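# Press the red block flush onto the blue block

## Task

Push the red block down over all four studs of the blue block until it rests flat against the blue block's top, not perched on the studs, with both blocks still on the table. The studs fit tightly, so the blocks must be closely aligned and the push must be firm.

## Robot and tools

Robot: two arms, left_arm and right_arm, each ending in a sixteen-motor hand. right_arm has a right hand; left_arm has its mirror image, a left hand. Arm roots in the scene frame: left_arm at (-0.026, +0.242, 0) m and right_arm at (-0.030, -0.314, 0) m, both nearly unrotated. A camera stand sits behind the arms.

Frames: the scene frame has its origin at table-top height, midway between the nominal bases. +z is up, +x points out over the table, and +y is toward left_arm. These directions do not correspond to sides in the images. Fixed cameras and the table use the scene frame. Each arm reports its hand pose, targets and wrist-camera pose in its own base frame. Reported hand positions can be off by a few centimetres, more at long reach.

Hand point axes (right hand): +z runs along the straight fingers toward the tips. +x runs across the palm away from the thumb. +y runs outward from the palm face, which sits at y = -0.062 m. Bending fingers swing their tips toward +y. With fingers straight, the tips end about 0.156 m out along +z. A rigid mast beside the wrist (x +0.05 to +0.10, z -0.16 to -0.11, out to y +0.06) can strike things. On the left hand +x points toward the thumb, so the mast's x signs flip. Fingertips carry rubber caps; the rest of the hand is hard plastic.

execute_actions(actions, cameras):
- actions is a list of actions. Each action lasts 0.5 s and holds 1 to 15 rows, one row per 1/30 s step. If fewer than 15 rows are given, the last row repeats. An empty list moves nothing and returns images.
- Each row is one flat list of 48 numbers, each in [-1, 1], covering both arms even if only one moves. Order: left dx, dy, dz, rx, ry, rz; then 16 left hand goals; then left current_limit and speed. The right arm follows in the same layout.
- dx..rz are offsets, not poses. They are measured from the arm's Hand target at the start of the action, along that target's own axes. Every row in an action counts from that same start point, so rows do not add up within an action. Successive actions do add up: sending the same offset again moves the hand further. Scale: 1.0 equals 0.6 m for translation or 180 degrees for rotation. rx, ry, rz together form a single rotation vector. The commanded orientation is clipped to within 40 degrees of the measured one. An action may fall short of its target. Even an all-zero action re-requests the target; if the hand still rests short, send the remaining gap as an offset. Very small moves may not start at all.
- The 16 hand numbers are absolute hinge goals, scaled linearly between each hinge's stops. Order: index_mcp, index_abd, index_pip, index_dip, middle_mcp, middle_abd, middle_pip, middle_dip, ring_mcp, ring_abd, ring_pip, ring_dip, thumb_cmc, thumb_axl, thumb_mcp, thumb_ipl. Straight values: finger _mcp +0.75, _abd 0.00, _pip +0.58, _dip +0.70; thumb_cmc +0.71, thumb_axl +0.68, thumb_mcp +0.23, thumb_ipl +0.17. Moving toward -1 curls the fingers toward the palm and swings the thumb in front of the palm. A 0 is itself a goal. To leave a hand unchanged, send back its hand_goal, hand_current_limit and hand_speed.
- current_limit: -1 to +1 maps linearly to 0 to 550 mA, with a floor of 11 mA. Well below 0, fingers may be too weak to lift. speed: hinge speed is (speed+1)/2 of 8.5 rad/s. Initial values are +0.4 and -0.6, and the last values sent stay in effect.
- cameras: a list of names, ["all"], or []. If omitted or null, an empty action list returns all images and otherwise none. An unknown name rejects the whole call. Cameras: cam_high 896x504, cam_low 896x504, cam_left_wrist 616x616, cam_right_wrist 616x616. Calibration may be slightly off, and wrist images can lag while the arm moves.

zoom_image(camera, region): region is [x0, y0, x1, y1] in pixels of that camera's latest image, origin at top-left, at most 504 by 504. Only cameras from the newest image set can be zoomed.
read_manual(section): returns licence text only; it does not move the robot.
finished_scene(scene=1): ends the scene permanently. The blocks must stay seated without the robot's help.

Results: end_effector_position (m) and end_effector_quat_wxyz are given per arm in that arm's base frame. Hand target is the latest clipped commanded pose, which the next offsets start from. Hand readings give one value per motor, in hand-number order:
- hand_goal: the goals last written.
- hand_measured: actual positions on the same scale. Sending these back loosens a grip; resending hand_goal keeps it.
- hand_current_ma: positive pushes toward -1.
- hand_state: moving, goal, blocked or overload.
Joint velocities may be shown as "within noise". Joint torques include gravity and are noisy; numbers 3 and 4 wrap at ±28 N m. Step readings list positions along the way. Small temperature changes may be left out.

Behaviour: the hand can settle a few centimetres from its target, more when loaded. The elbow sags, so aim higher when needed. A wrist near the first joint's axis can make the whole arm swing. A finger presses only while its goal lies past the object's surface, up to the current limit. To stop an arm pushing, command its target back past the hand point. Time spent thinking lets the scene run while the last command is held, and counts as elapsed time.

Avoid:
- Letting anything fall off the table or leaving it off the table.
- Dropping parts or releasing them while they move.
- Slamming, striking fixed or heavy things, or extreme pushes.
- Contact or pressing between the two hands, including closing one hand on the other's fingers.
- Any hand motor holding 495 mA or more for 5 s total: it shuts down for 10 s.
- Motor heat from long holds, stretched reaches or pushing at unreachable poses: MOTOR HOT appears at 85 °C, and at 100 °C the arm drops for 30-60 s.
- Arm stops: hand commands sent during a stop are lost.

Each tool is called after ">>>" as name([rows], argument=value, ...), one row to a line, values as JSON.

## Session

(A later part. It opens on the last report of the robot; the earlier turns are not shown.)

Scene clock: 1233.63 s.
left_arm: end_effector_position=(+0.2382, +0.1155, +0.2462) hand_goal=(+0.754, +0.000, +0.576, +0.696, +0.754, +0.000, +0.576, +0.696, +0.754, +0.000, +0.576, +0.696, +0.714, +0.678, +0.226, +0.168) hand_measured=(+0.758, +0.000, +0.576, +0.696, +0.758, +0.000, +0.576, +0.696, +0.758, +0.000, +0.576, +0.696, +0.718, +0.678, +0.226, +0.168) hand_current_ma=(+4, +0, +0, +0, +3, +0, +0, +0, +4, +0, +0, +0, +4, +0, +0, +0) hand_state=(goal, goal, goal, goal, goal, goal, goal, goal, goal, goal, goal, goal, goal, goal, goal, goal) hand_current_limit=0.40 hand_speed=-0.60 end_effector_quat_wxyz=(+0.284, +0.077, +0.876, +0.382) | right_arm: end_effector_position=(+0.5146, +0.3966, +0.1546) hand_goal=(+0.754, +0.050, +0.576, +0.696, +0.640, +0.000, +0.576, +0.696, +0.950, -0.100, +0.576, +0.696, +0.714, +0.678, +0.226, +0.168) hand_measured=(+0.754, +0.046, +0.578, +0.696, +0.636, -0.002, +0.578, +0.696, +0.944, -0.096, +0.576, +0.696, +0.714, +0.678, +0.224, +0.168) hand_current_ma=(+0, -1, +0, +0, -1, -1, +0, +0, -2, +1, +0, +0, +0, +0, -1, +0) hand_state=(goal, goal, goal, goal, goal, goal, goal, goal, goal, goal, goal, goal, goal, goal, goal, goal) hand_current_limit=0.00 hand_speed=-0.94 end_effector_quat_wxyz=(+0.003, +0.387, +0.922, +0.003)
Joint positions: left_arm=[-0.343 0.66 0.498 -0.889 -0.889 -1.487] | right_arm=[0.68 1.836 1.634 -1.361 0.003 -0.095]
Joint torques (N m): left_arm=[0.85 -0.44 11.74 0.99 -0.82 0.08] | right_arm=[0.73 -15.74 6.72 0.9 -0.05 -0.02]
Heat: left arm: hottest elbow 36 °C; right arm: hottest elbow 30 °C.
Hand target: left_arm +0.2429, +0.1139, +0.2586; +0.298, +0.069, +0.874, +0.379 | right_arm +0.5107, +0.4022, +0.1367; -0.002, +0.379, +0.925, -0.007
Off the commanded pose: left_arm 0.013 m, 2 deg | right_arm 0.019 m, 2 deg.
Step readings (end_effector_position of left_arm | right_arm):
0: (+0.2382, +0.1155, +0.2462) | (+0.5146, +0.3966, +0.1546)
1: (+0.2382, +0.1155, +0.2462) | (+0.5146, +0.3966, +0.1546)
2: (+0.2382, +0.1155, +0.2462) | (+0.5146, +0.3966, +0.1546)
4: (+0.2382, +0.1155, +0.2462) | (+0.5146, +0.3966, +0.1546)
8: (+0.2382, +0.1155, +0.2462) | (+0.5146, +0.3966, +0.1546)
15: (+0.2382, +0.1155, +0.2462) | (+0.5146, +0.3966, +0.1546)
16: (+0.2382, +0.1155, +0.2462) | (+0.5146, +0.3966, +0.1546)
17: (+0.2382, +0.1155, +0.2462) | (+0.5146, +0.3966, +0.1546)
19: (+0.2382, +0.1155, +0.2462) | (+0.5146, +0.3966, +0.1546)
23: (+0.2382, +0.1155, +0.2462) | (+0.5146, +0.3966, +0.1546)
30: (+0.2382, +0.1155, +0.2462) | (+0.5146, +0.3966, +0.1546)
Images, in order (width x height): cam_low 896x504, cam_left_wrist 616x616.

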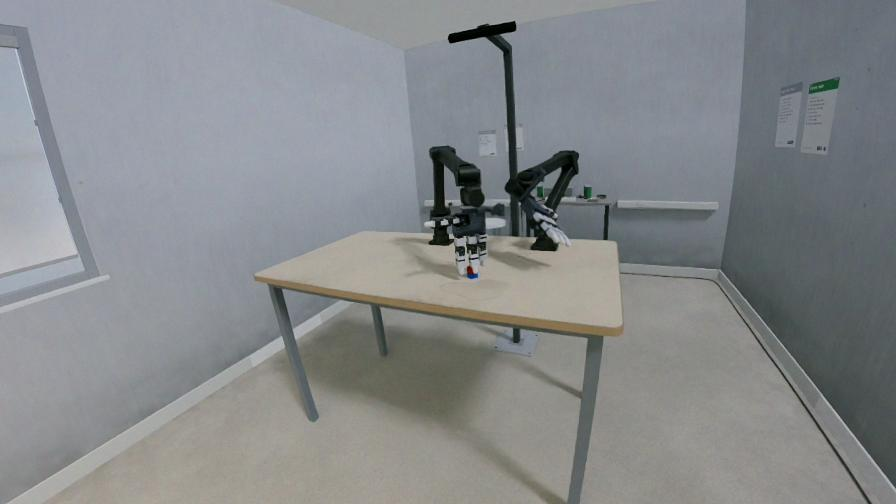

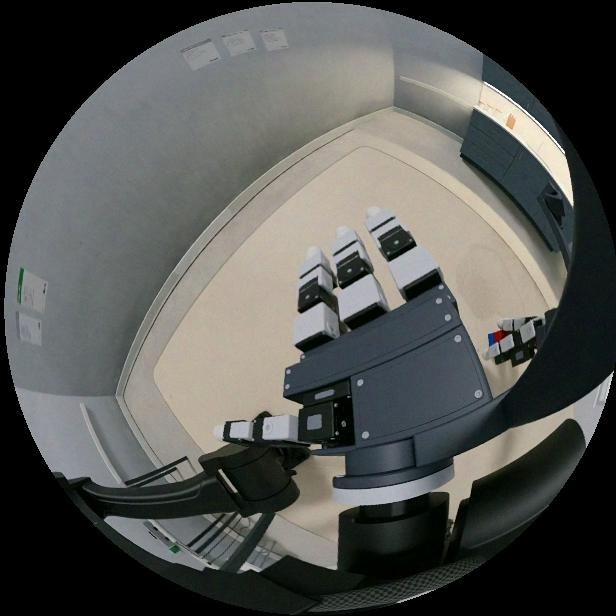

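>>> execute_actions([
  [[0,0,0,0,0,0,0.754,0,0.576,0.696,0.754,0,0.576,0.696,0.754,0,0.576,0.696,0.714,0.678,0.226,0.168,0.4,-0.6,0,0,0,0,0,0,0.754,-0.15,0.576,0.696,0.635,0,0.576,0.696,0.95,-0.1,0.576,0.696,0.714,0.678,0.226,0.168,0.0,-0.9]],
  [[0,0,0,0,0,0,0.754,0,0.576,0.696,0.754,0,0.576,0.696,0.754,0,0.576,0.696,0.714,0.678,0.226,0.168,0.4,-0.6,0,0,0,0,0,0,0.754,-0.21,0.576,0.696,0.635,0,0.576,0.696,0.95,-0.1,0.576,0.696,0.714,0.678,0.226,0.168,0.0,-0.92]],
], cameras=["cam_low","cam_left_wrist","cam_high"])

>>> zoom_image(camera="cam_left_wrist", region=[480, 315, 515, 350])

>>> zoom_image(camera="cam_low", region=[460, 255, 490, 285])

>>> zoom_image(camera="cam_high", region=[420, 245, 450, 275])

Scene clock: 1244.13 s.
left_arm: end_effector_position=(+0.2382, +0.1155, +0.2462) hand_goal=(+0.754, +0.000, +0.576, +0.696, +0.754, +0.000, +0.576, +0.696, +0.754, +0.000, +0.576, +0.696, +0.714, +0.678, +0.226, +0.168) hand_measured=(+0.758, +0.000, +0.576, +0.696, +0.758, +0.000, +0.576, +0.696, +0.758, +0.000, +0.576, +0.696, +0.718, +0.678, +0.226, +0.168) hand_current_ma=(+4, +0, +0, +0, +3, +0, +0, +0, +4, +0, +0, +0, +4, +0, +0, +0) hand_state=(goal, goal, goal, goal, goal, goal, goal, goal, goal, goal, goal, goal, goal, goal, goal, goal) hand_current_limit=0.40 hand_speed=-0.60 end_effector_quat_wxyz=(+0.284, +0.077, +0.876, +0.382) | right_arm: end_effector_position=(+0.5146, +0.3966, +0.1546) hand_goal=(+0.754, -0.210, +0.576, +0.696, +0.636, +0.000, +0.576, +0.696, +0.950, -0.100, +0.576, +0.696, +0.714, +0.678, +0.226, +0.168) hand_measured=(+0.754, -0.194, +0.578, +0.696, +0.636, -0.002, +0.578, +0.696, +0.944, -0.096, +0.576, +0.696, +0.714, +0.678, +0.224, +0.168) hand_current_ma=(+0, +10, +0, +0, +0, -1, +0, +0, -2, +1, +0, +0, +0, +0, -1, +0) hand_state=(goal, goal, goal, goal, goal, goal, goal, goal, goal, goal, goal, goal, goal, goal, goal, goal) hand_current_limit=0.00 hand_speed=-0.92 end_effector_quat_wxyz=(+0.003, +0.387, +0.922, +0.003)
Joint positions: left_arm=[-0.343 0.66 0.498 -0.889 -0.889 -1.487] | right_arm=[0.68 1.836 1.634 -1.361 0.003 -0.095]
Joint torques (N m): left_arm=[0.97 -0.38 11.73 1.05 -0.79 0.06] | right_arm=[0.79 -15.74 6.72 0.9 -0.06 -0.02]
Heat: left arm: hottest elbow 36 °C; right arm: hottest elbow 30 °C.
Hand target: left_arm +0.2429, +0.1139, +0.2586; +0.298, +0.069, +0.874, +0.379 | right_arm +0.5107, +0.4022, +0.1367; -0.002, +0.379, +0.925, -0.007
Off the commanded pose: left_arm 0.013 m, 2 deg | right_arm 0.019 m, 2 deg.
Step readings (end_effector_position of left_arm | right_arm):
0: (+0.2382, +0.1155, +0.2462) | (+0.5146, +0.3966, +0.1546)
1: (+0.2382, +0.1155, +0.2462) | (+0.5146, +0.3966, +0.1546)
2: (+0.2382, +0.1155, +0.2462) | (+0.5146, +0.3966, +0.1546)
4: (+0.2382, +0.1155, +0.2462) | (+0.5146, +0.3966, +0.1546)
8: (+0.2382, +0.1155, +0.2462) | (+0.5146, +0.3966, +0.1546)
15: (+0.2382, +0.1155, +0.2462) | (+0.5146, +0.3966, +0.1546)
16: (+0.2382, +0.1155, +0.2462) | (+0.5146, +0.3966, +0.1546)
17: (+0.2382, +0.1155, +0.2462) | (+0.5146, +0.3966, +0.1546)
19: (+0.2382, +0.1155, +0.2462) | (+0.5146, +0.3966, +0.1546)
23: (+0.2382, +0.1155, +0.2462) | (+0.5146, +0.3966, +0.1546)
30: (+0.2382, +0.1155, +0.2462) | (+0.5146, +0.3966, +0.1546)
Images, in order (width x height): cam_high 896x504, cam_low 896x504, cam_left_wrist 616x616.

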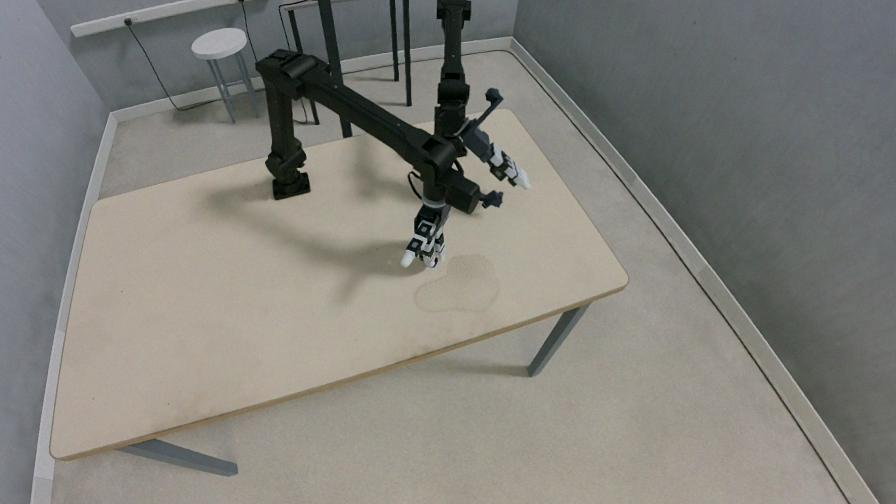

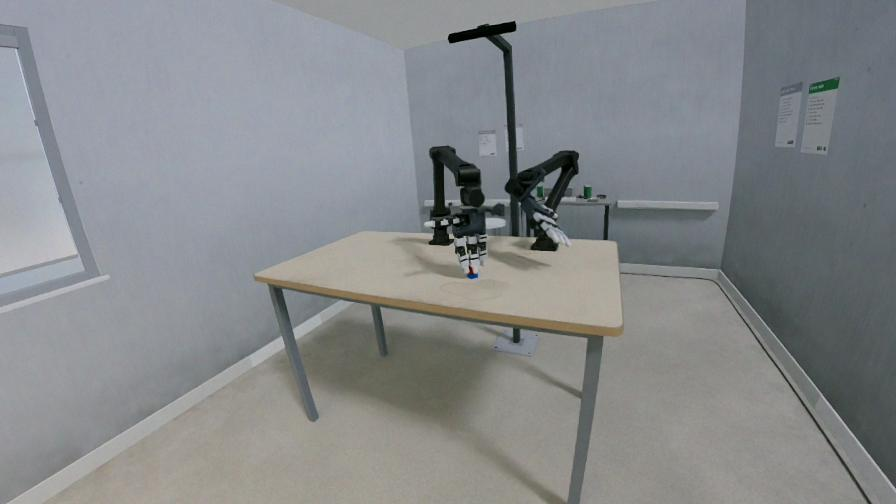

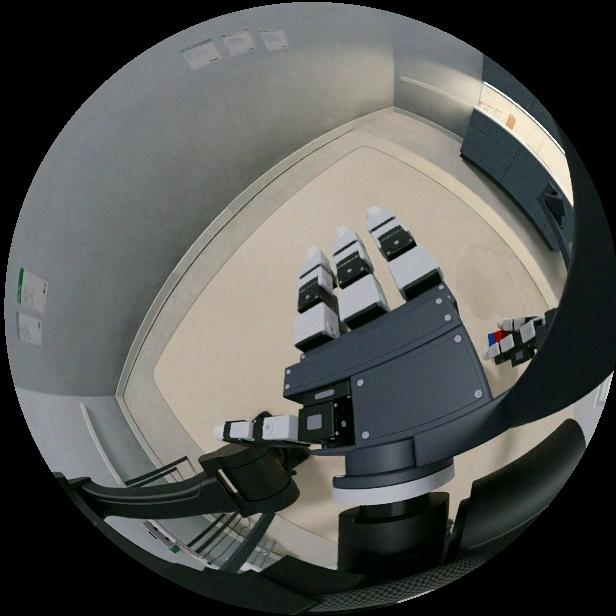

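Scaled by 14.400 from the camera's 616x616 image, which has a finer 880x880 frame.

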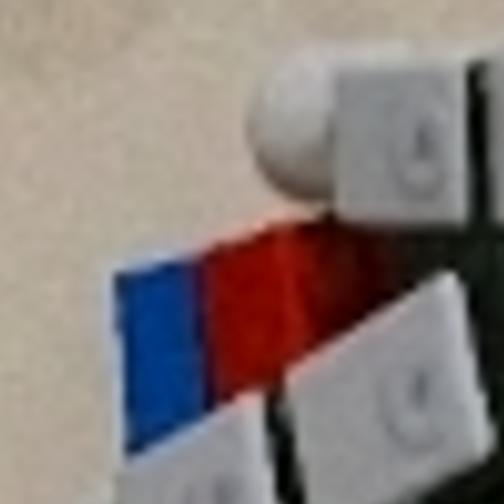

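Scaled by 16.800 from the camera's 896x504 image, which has a finer 1280x720 frame.

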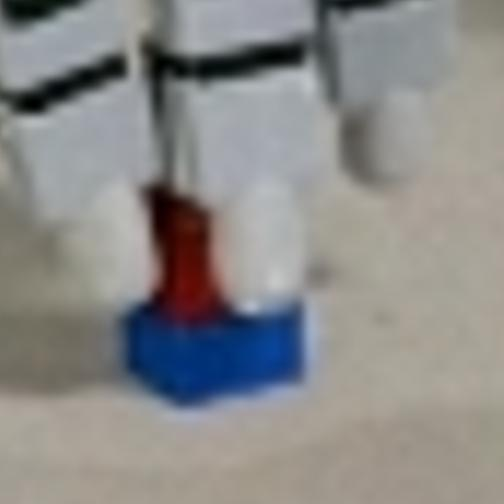

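Scaled by 16.800 from the camera's 896x504 image, which has a finer 1280x720 frame.

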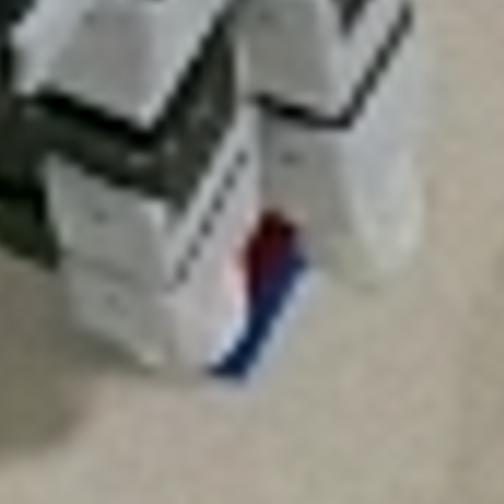

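>>> execute_actions([
  [[0,0,0,0,0,0,0.754,0,0.576,0.696,0.754,0,0.576,0.696,0.754,0,0.576,0.696,0.714,0.678,0.226,0.168,0.4,-0.6,0,0,0,0,0,0,0.754,-0.26,0.576,0.696,0.635,0,0.576,0.696,0.95,-0.1,0.576,0.696,0.714,0.678,0.226,0.168,0.0,-0.92]],
], cameras=["cam_low","cam_left_wrist","cam_high"])

>>> zoom_image(camera="cam_left_wrist", region=[480, 315, 515, 350])

>>> zoom_image(camera="cam_low", region=[460, 255, 490, 285])

Scene clock: 1251.43 s.
left_arm: end_effector_position=(+0.2382, +0.1155, +0.2462) hand_goal=(+0.754, +0.000, +0.576, +0.696, +0.754, +0.000, +0.576, +0.696, +0.754, +0.000, +0.576, +0.696, +0.714, +0.678, +0.226, +0.168) hand_measured=(+0.758, +0.000, +0.576, +0.696, +0.758, +0.000, +0.576, +0.696, +0.758, +0.000, +0.576, +0.696, +0.718, +0.678, +0.226, +0.168) hand_current_ma=(+4, +0, +0, +0, +3, +0, +0, +0, +4, +0, +0, +0, +4, +0, +0, +0) hand_state=(goal, goal, goal, goal, goal, goal, goal, goal, goal, goal, goal, goal, goal, goal, goal, goal) hand_current_limit=0.40 hand_speed=-0.60 end_effector_quat_wxyz=(+0.284, +0.077, +0.876, +0.382) | right_arm: end_effector_position=(+0.5146, +0.3966, +0.1546) hand_goal=(+0.754, -0.260, +0.576, +0.696, +0.636, +0.000, +0.576, +0.696, +0.950, -0.100, +0.576, +0.696, +0.714, +0.678, +0.226, +0.168) hand_measured=(+0.754, -0.208, +0.578, +0.696, +0.636, -0.012, +0.578, +0.696, +0.944, -0.096, +0.576, +0.696, +0.714, +0.678, +0.224, +0.168) hand_current_ma=(+0, +66, +0, +0, +0, -6, +0, +0, -2, +1, +0, +0, +0, +0, -1, +0) hand_state=(goal, blocked, goal, goal, goal, goal, goal, goal, goal, goal, goal, goal, goal, goal, goal, goal) hand_current_limit=0.00 hand_speed=-0.92 end_effector_quat_wxyz=(+0.003, +0.387, +0.922, +0.003)
Joint positions: left_arm=[-0.343 0.66 0.498 -0.889 -0.889 -1.487] | right_arm=[0.68 1.836 1.634 -1.361 0.003 -0.095]
Joint torques (N m): left_arm=[1.03 -0.5 11.79 1.01 -0.79 0.07] | right_arm=[0.73 -15.68 6.74 0.9 -0.06 -0.02]
Heat: left arm: hottest elbow 36 °C; right arm: hottest elbow 30 °C.
Hand target: left_arm +0.2429, +0.1139, +0.2586; +0.298, +0.069, +0.874, +0.379 | right_arm +0.5107, +0.4022, +0.1367; -0.002, +0.379, +0.925, -0.007
Off the commanded pose: left_arm 0.013 m, 2 deg | right_arm 0.019 m, 2 deg.
Step readings (end_effector_position of left_arm | right_arm):
0: (+0.2382, +0.1155, +0.2462) | (+0.5146, +0.3966, +0.1546)
1: (+0.2382, +0.1155, +0.2462) | (+0.5146, +0.3966, +0.1546)
2: (+0.2382, +0.1155, +0.2462) | (+0.5146, +0.3966, +0.1546)
4: (+0.2382, +0.1155, +0.2462) | (+0.5146, +0.3966, +0.1546)
8: (+0.2382, +0.1155, +0.2462) | (+0.5146, +0.3966, +0.1546)
15: (+0.2382, +0.1155, +0.2462) | (+0.5146, +0.3966, +0.1546)
Images, in order (width x height): cam_high 896x504, cam_low 896x504, cam_left_wrist 616x616.

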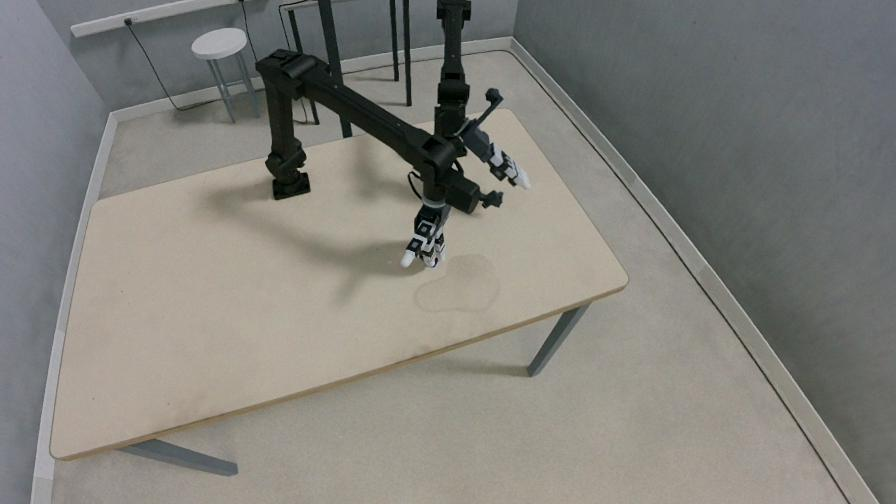

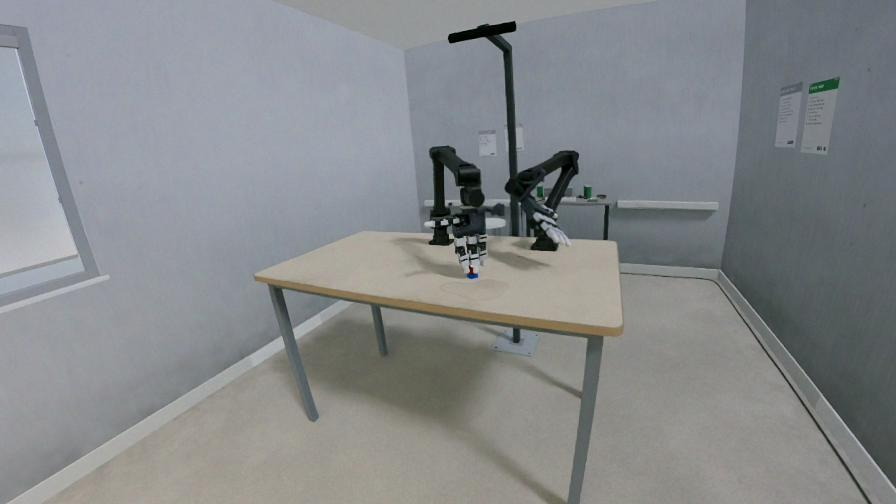

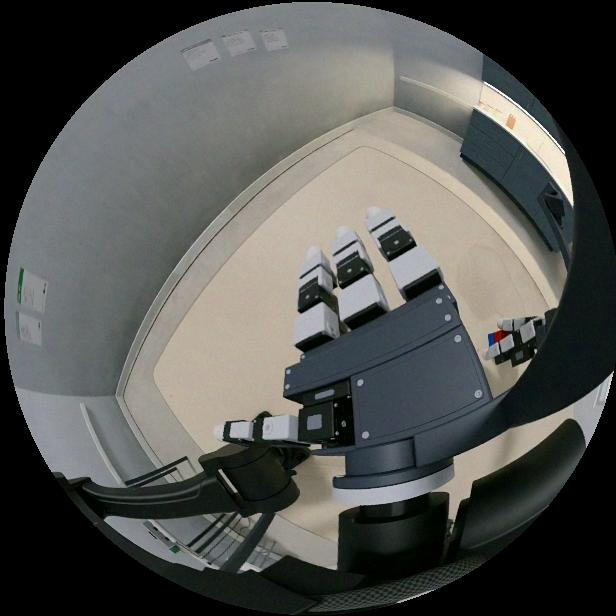

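Scaled by 14.400 from the camera's 616x616 image, which has a finer 880x880 frame.

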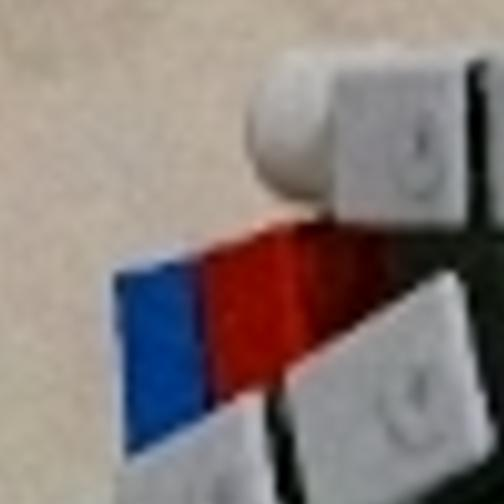

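Scaled by 16.800 from the camera's 896x504 image, which has a finer 1280x720 frame.

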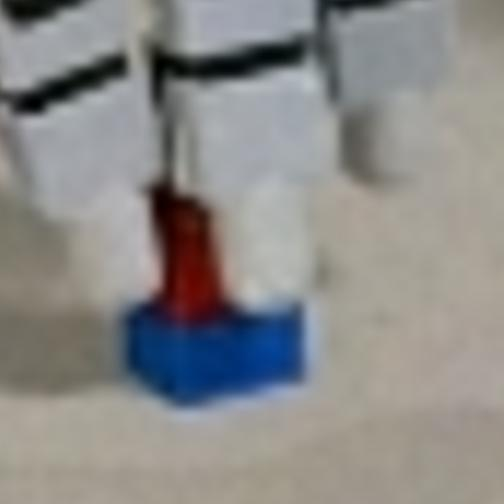

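>>> execute_actions([
  [[0,0,0,0,0,0,0.754,0,0.576,0.696,0.754,0,0.576,0.696,0.754,0,0.576,0.696,0.714,0.678,0.226,0.168,0.4,-0.6,0.003,0,0,0,0,0,0.754,-0.2,0.576,0.696,0.60,0,0.576,0.696,0.95,-0.1,0.576,0.696,0.714,0.678,0.226,0.168,0.0,-0.8]],
  [[0,0,0,0,0,0,0.754,0,0.576,0.696,0.754,0,0.576,0.696,0.754,0,0.576,0.696,0.714,0.678,0.226,0.168,0.4,-0.6,0.0075,0,0,0,0,0,0.754,-0.2,0.576,0.696,0.60,0,0.576,0.696,0.95,-0.1,0.576,0.696,0.714,0.678,0.226,0.168,0.0,-0.92]],
], cameras=["cam_low","cam_left_wrist","cam_high"])

>>> zoom_image(camera="cam_left_wrist", region=[480, 315, 515, 350])

>>> zoom_image(camera="cam_low", region=[460, 255, 490, 285])

Scene clock: 1259.80 s.
left_arm: end_effector_position=(+0.2382, +0.1155, +0.2462) hand_goal=(+0.754, +0.000, +0.576, +0.696, +0.754, +0.000, +0.576, +0.696, +0.754, +0.000, +0.576, +0.696, +0.714, +0.678, +0.226, +0.168) hand_measured=(+0.758, +0.000, +0.576, +0.696, +0.758, +0.000, +0.576, +0.696, +0.758, +0.000, +0.576, +0.696, +0.718, +0.678, +0.226, +0.168) hand_current_ma=(+4, +0, +0, +0, +3, +0, +0, +0, +4, +0, +0, +0, +4, +0, +0, +0) hand_state=(goal, goal, goal, goal, goal, goal, goal, goal, goal, goal, goal, goal, goal, goal, goal, goal) hand_current_limit=0.40 hand_speed=-0.60 end_effector_quat_wxyz=(+0.284, +0.077, +0.876, +0.382) | right_arm: end_effector_position=(+0.5104, +0.4021, +0.1546) hand_goal=(+0.754, -0.200, +0.576, +0.696, +0.600, +0.000, +0.576, +0.696, +0.950, -0.100, +0.576, +0.696, +0.714, +0.678, +0.226, +0.168) hand_measured=(+0.750, -0.198, +0.576, +0.696, +0.606, -0.008, +0.578, +0.696, +0.944, -0.096, +0.576, +0.696, +0.714, +0.678, +0.224, +0.168) hand_current_ma=(-2, +1, +0, +0, +3, -3, +0, +0, -2, +1, +0, +0, +0, +0, -1, +0) hand_state=(goal, goal, goal, goal, goal, goal, goal, goal, goal, goal, goal, goal, goal, goal, goal, goal) hand_current_limit=0.00 hand_speed=-0.92 end_effector_quat_wxyz=(+0.003, +0.382, +0.924, +0.003)
Joint positions: left_arm=[-0.343 0.66 0.498 -0.889 -0.889 -1.487] | right_arm=[0.691 1.836 1.634 -1.361 0.003 -0.095]
Joint torques (N m): left_arm=[0.91 -0.5 11.75 1.06 -0.77 0.1] | right_arm=[0.73 -15.79 6.56 0.92 -0.06 0.09]
Heat: left arm: hottest elbow 36 °C; right arm: hottest elbow 30 °C.
Hand target: left_arm +0.2429, +0.1139, +0.2586; +0.298, +0.069, +0.874, +0.379 | right_arm +0.5063, +0.4066, +0.1367; -0.002, +0.379, +0.925, -0.007
Off the commanded pose: left_arm 0.013 m, 2 deg | right_arm 0.019 m, 1 deg.
Step readings (end_effector_position of left_arm | right_arm):
0: (+0.2382, +0.1155, +0.2462) | (+0.5146, +0.3966, +0.1546)
1: (+0.2382, +0.1155, +0.2462) | (+0.5146, +0.3966, +0.1546)
2: (+0.2382, +0.1155, +0.2462) | (+0.5145, +0.3968, +0.1546)
4: (+0.2382, +0.1155, +0.2462) | (+0.5143, +0.3970, +0.1546)
8: (+0.2382, +0.1155, +0.2462) | (+0.5142, +0.3972, +0.1546)
15: (+0.2382, +0.1155, +0.2462) | (+0.5142, +0.3972, +0.1546)
16: (+0.2382, +0.1155, +0.2462) | (+0.5142, +0.3972, +0.1546)
17: (+0.2382, +0.1155, +0.2462) | (+0.5140, +0.3974, +0.1546)
19: (+0.2382, +0.1155, +0.2462) | (+0.5136, +0.3980, +0.1546)
23: (+0.2382, +0.1155, +0.2462) | (+0.5117, +0.4004, +0.1546)
30: (+0.2382, +0.1155, +0.2462) | (+0.5104, +0.4021, +0.1546)
Images, in order (width x height): cam_high 896x504, cam_low 896x504, cam_left_wrist 616x616.

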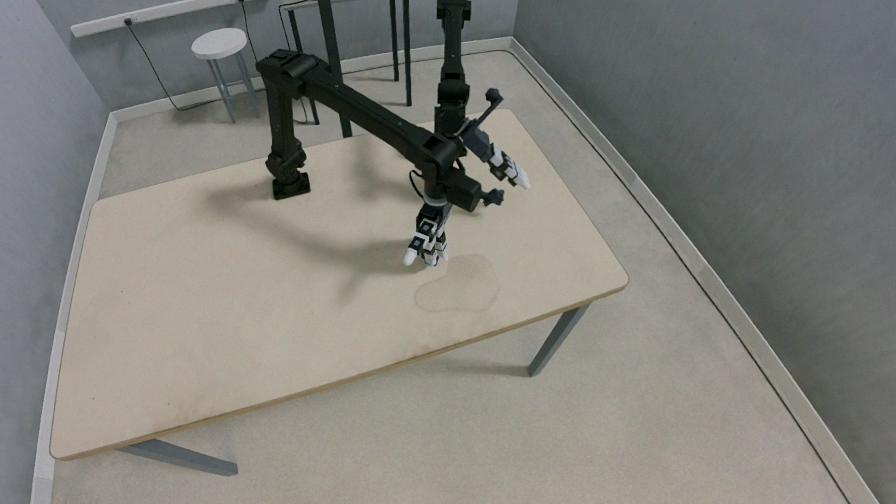

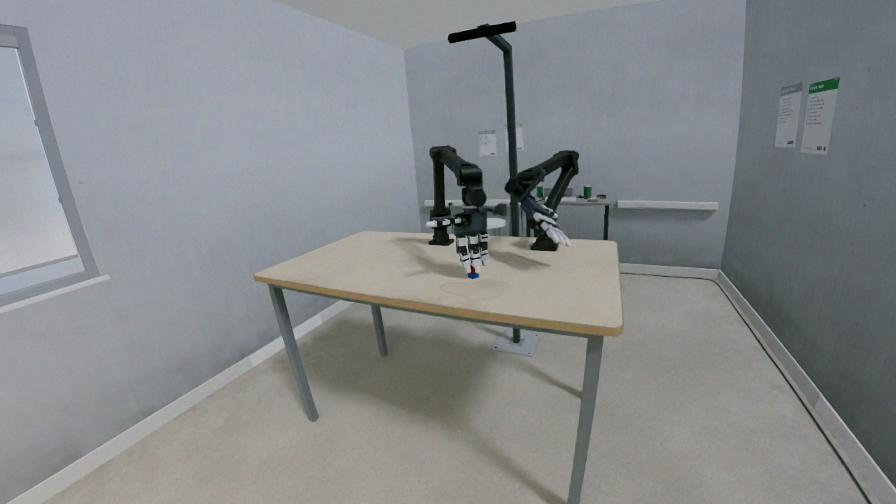

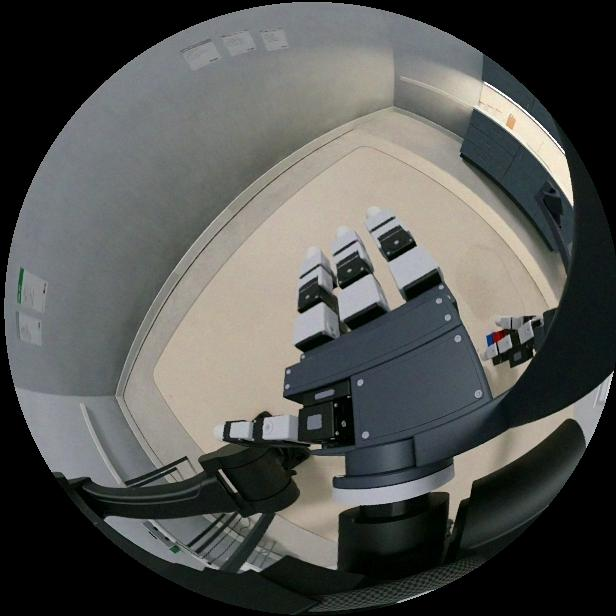

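Scaled by 14.400 from the camera's 616x616 image, which has a finer 880x880 frame.

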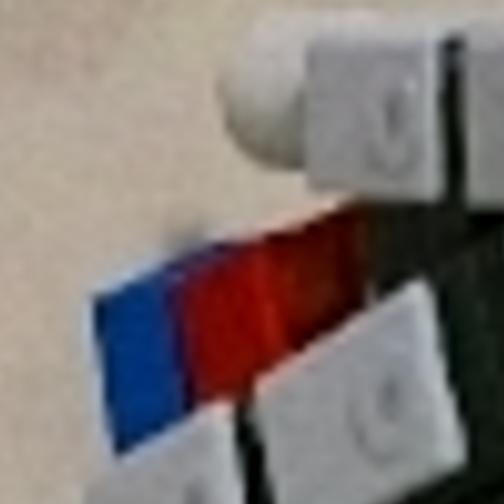

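Scaled by 16.800 from the camera's 896x504 image, which has a finer 1280x720 frame.

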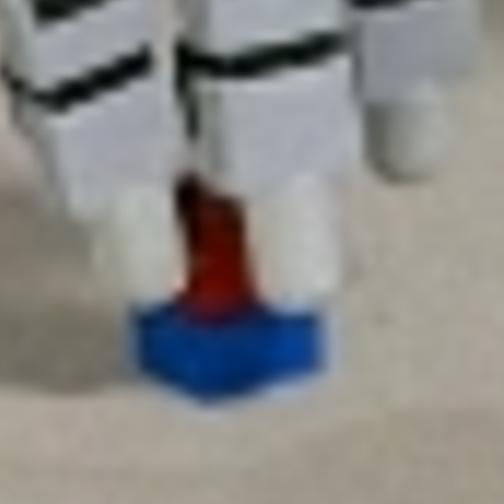

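>>> execute_actions([
  [[0,0,0,0,0,0,0.754,0,0.576,0.696,0.754,0,0.576,0.696,0.754,0,0.576,0.696,0.714,0.678,0.226,0.168,0.4,-0.6,0,0,0,0,0,0,0.754,0.0,0.576,0.696,0.54,0,0.576,0.696,0.95,-0.1,0.576,0.696,0.714,0.678,0.226,0.168,0.0,-0.8]],
  [[0,0,0,0,0,0,0.754,0,0.576,0.696,0.754,0,0.576,0.696,0.754,0,0.576,0.696,0.714,0.678,0.226,0.168,0.4,-0.6,0,-0.003,-0.05,-0.016,0,0,0.754,0.05,0.576,0.696,0.54,0,0.576,0.696,0.95,-0.1,0.576,0.696,0.714,0.678,0.226,0.168,0.0,-0.8]],
  [[0,0,0,0,0,0,0.754,0,0.576,0.696,0.754,0,0.576,0.696,0.754,0,0.576,0.696,0.714,0.678,0.226,0.168,0.4,-0.6,0,0,-0.06,0,0,0,0.754,0.05,0.576,0.696,0.754,0,0.576,0.696,0.95,-0.1,0.576,0.696,0.714,0.678,0.226,0.168,0.0,-0.8]],
  [[0,0,0,0,0,0,0.754,0,0.576,0.696,0.754,0,0.576,0.696,0.754,0,0.576,0.696,0.714,0.678,0.226,0.168,0.4,-0.6,0,-0.035,-0.04,0.016,0,0,0.754,0.05,0.576,0.696,0.754,0,0.576,0.696,0.95,-0.1,0.576,0.696,0.714,0.678,0.226,0.168,0.0,-0.8]],
], cameras=["cam_low","cam_left_wrist","cam_high","cam_right_wrist"])

>>> zoom_image(camera="cam_left_wrist", region=[480, 315, 515, 350])

>>> zoom_image(camera="cam_low", region=[460, 255, 490, 285])

>>> zoom_image(camera="cam_high", region=[420, 248, 450, 278])

Scene clock: 1281.60 s.
left_arm: end_effector_position=(+0.2382, +0.1155, +0.2462) hand_goal=(+0.754, +0.000, +0.576, +0.696, +0.754, +0.000, +0.576, +0.696, +0.754, +0.000, +0.576, +0.696, +0.714, +0.678, +0.226, +0.168) hand_measured=(+0.758, +0.000, +0.576, +0.696, +0.758, +0.000, +0.576, +0.696, +0.758, +0.000, +0.576, +0.696, +0.718, +0.678, +0.226, +0.168) hand_current_ma=(+4, +0, +0, +0, +3, +0, +0, +0, +4, +0, +0, +0, +4, +0, +0, +0) hand_state=(goal, goal, goal, goal, goal, goal, goal, goal, goal, goal, goal, goal, goal, goal, goal, goal) hand_current_limit=0.40 hand_speed=-0.60 end_effector_quat_wxyz=(+0.284, +0.077, +0.876, +0.382) | right_arm: end_effector_position=(+0.4812, +0.3785, +0.1987) hand_goal=(+0.754, +0.050, +0.576, +0.696, +0.754, +0.000, +0.576, +0.696, +0.950, -0.100, +0.576, +0.696, +0.714, +0.678, +0.226, +0.168) hand_measured=(+0.750, +0.046, +0.576, +0.696, +0.750, -0.002, +0.578, +0.696, +0.944, -0.096, +0.576, +0.696, +0.714, +0.678, +0.224, +0.168) hand_current_ma=(-1, -1, +0, +0, -2, -1, +0, +0, -2, +1, +0, +0, +0, +0, -1, +0) hand_state=(goal, goal, goal, goal, goal, goal, goal, goal, goal, goal, goal, goal, goal, goal, goal, goal) hand_current_limit=0.00 hand_speed=-0.80 end_effector_quat_wxyz=(-0.014, +0.382, +0.924, -0.027)
Joint positions: left_arm=[-0.343 0.66 0.498 -0.889 -0.889 -1.487] | right_arm=[0.691 1.763 1.663 -1.533 0 -0.095]
Joint torques (N m): left_arm=[0.97 -0.62 11.92 1.01 -0.78 0.09] | right_arm=[0.5 -16.97 11.21 -0.2 0.03 0.06]
Heat: left arm: hottest elbow 36 °C; right arm: hottest elbow 30 °C.
Hand target: left_arm +0.2429, +0.1139, +0.2586; +0.298, +0.069, +0.874, +0.379 | right_arm +0.4890, +0.3892, +0.2261; -0.002, +0.379, +0.925, -0.006
Off the commanded pose: left_arm 0.013 m, 2 deg | right_arm 0.030 m, 3 deg.
Step readings (end_effector_position of left_arm | right_arm):
0: (+0.2382, +0.1155, +0.2462) | (+0.5104, +0.4021, +0.1546)
1: (+0.2382, +0.1155, +0.2462) | (+0.5104, +0.4021, +0.1546)
2: (+0.2382, +0.1155, +0.2462) | (+0.5104, +0.4021, +0.1546)
4: (+0.2382, +0.1155, +0.2462) | (+0.5104, +0.4021, +0.1546)
8: (+0.2382, +0.1155, +0.2462) | (+0.5105, +0.4022, +0.1547)
15: (+0.2382, +0.1155, +0.2462) | (+0.5105, +0.4022, +0.1547)
16: (+0.2382, +0.1155, +0.2462) | (+0.5105, +0.4022, +0.1547)
17: (+0.2382, +0.1155, +0.2462) | (+0.5105, +0.4022, +0.1547)
19: (+0.2382, +0.1155, +0.2462) | (+0.5105, +0.4023, +0.1547)
23: (+0.2382, +0.1155, +0.2462) | (+0.5108, +0.4029, +0.1556)
30: (+0.2382, +0.1155, +0.2462) | (+0.5106, +0.4029, +0.1607)
31: (+0.2382, +0.1155, +0.2462) | (+0.5106, +0.4028, +0.1611)
32: (+0.2382, +0.1155, +0.2462) | (+0.5103, +0.4026, +0.1617)
34: (+0.2382, +0.1155, +0.2462) | (+0.5073, +0.4001, +0.1623)
38: (+0.2382, +0.1155, +0.2462) | (+0.5008, +0.3947, +0.1661)
45: (+0.2382, +0.1155, +0.2462) | (+0.4978, +0.3923, +0.1719)
46: (+0.2382, +0.1155, +0.2462) | (+0.4975, +0.3920, +0.1718)
47: (+0.2382, +0.1155, +0.2462) | (+0.4957, +0.3905, +0.1713)
49: (+0.2382, +0.1155, +0.2462) | (+0.4909, +0.3865, +0.1714)
53: (+0.2382, +0.1155, +0.2462) | (+0.4819, +0.3791, +0.1788)
60: (+0.2382, +0.1155, +0.2462) | (+0.4813, +0.3786, +0.1974)
camera_calibration:
cam_right_wrist: T_world_to_cam=[[0.993637, -0.112598, -0.00262192, -0.404667], [-0.0674046, -0.613152, 0.787084, 0.0540895], [-0.0902314, -0.7819, -0.61684, 0.587137], [0, 0, 0, 1]] pos_world=[0.458716, 0.446683, 0.318536]

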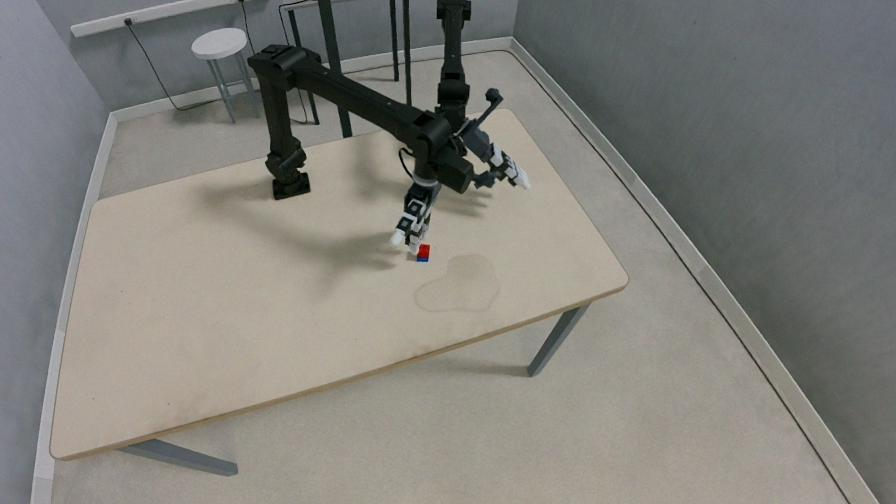

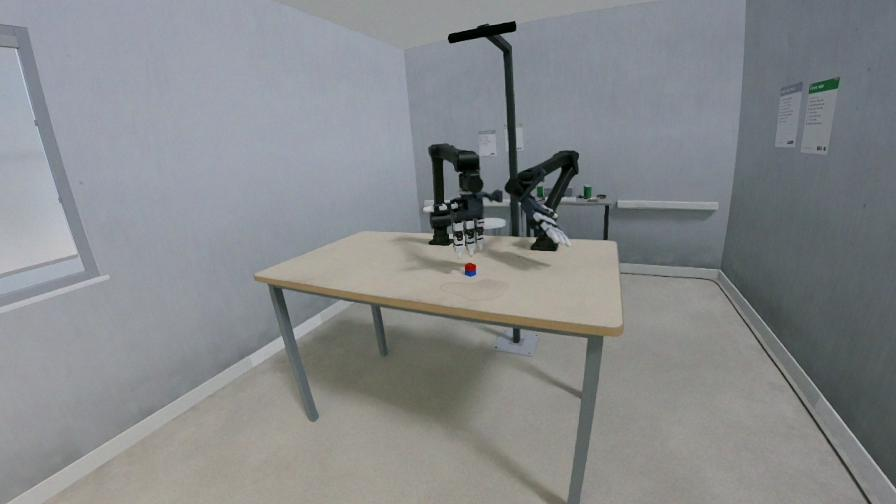

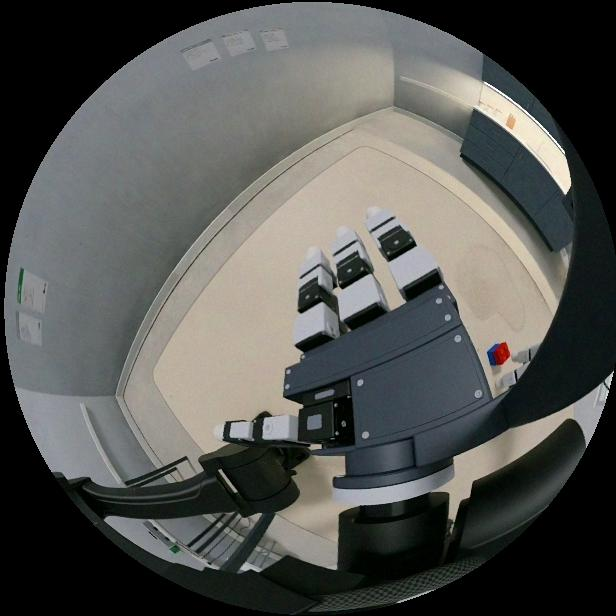

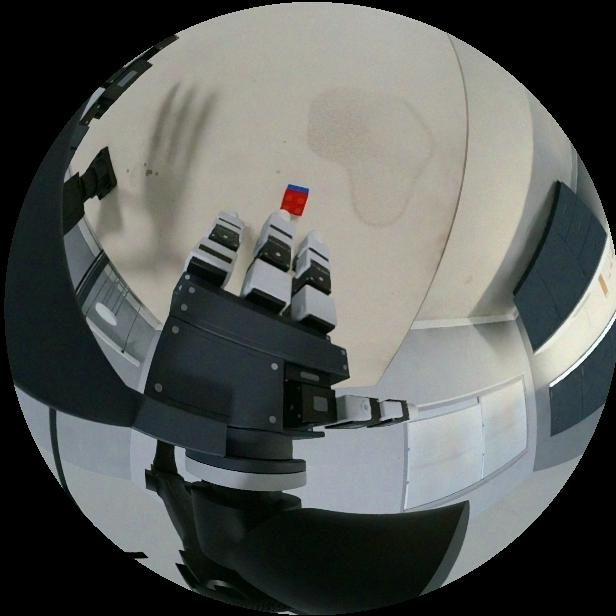

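Scaled by 14.400 from the camera's 616x616 image, which has a finer 880x880 frame.

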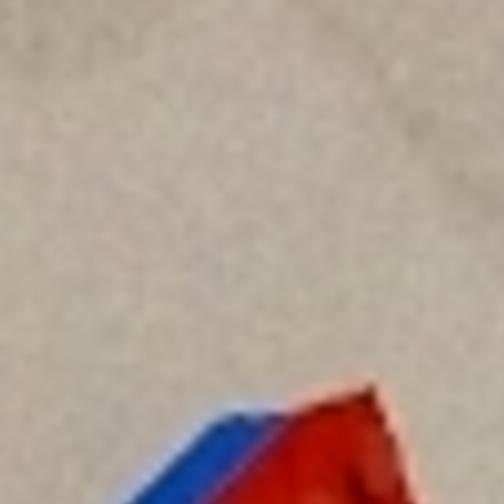

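Scaled by 16.800 from the camera's 896x504 image, which has a finer 1280x720 frame.

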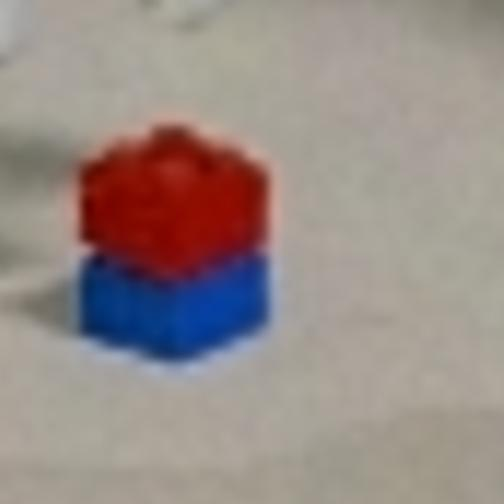

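Scaled by 16.800 from the camera's 896x504 image, which has a finer 1280x720 frame.

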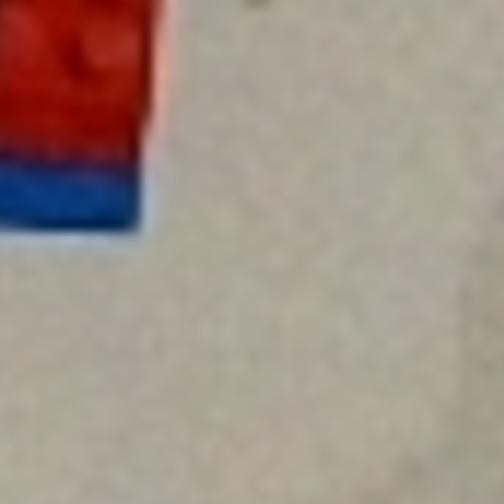

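>>> zoom_image(camera="cam_high", region=[411, 238, 436, 263])

>>> zoom_image(camera="cam_left_wrist", region=[482, 335, 517, 370])

>>> zoom_image(camera="cam_right_wrist", region=[275, 178, 315, 218])

>>> zoom_image(camera="cam_low", region=[461, 260, 481, 280])

Scaled by 20.160 from the camera's 896x504 image, which has a finer 1280x720 frame.

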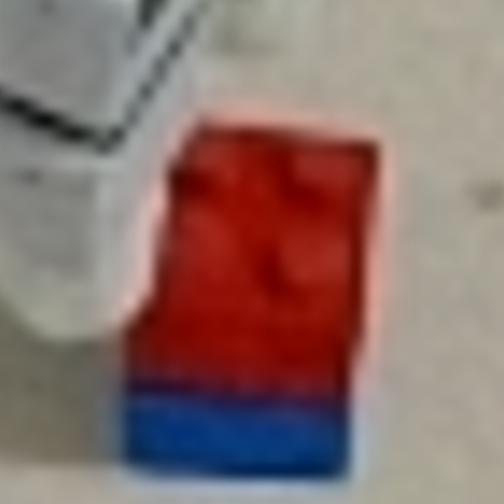

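Scaled by 14.400 from the camera's 616x616 image, which has a finer 880x880 frame.

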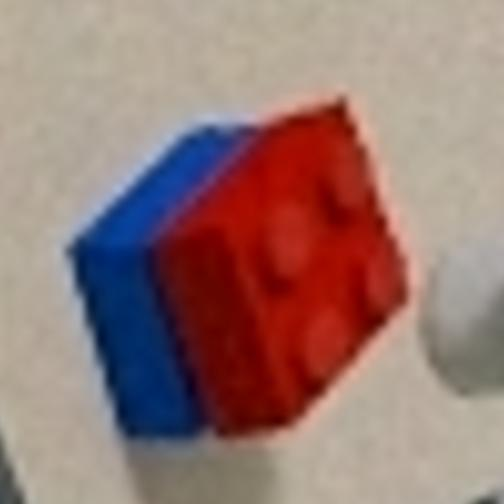

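Scaled by 12.600 from the camera's 616x616 image, which has a finer 880x880 frame.

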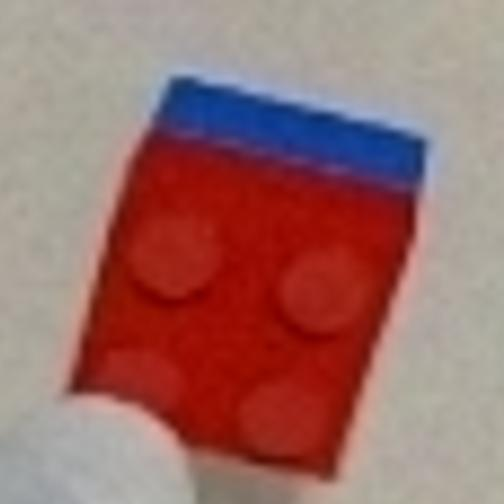

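Scaled by 25.200 from the camera's 896x504 image, which has a finer 1280x720 frame.

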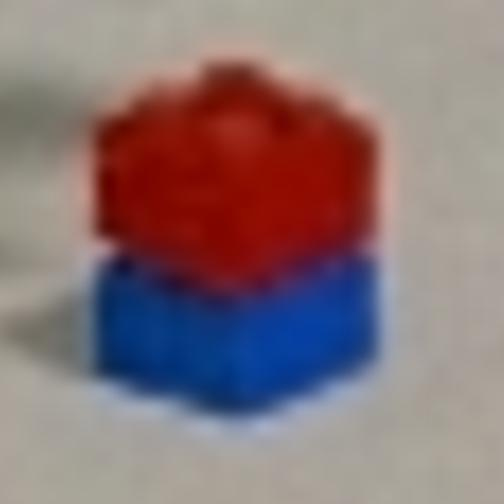

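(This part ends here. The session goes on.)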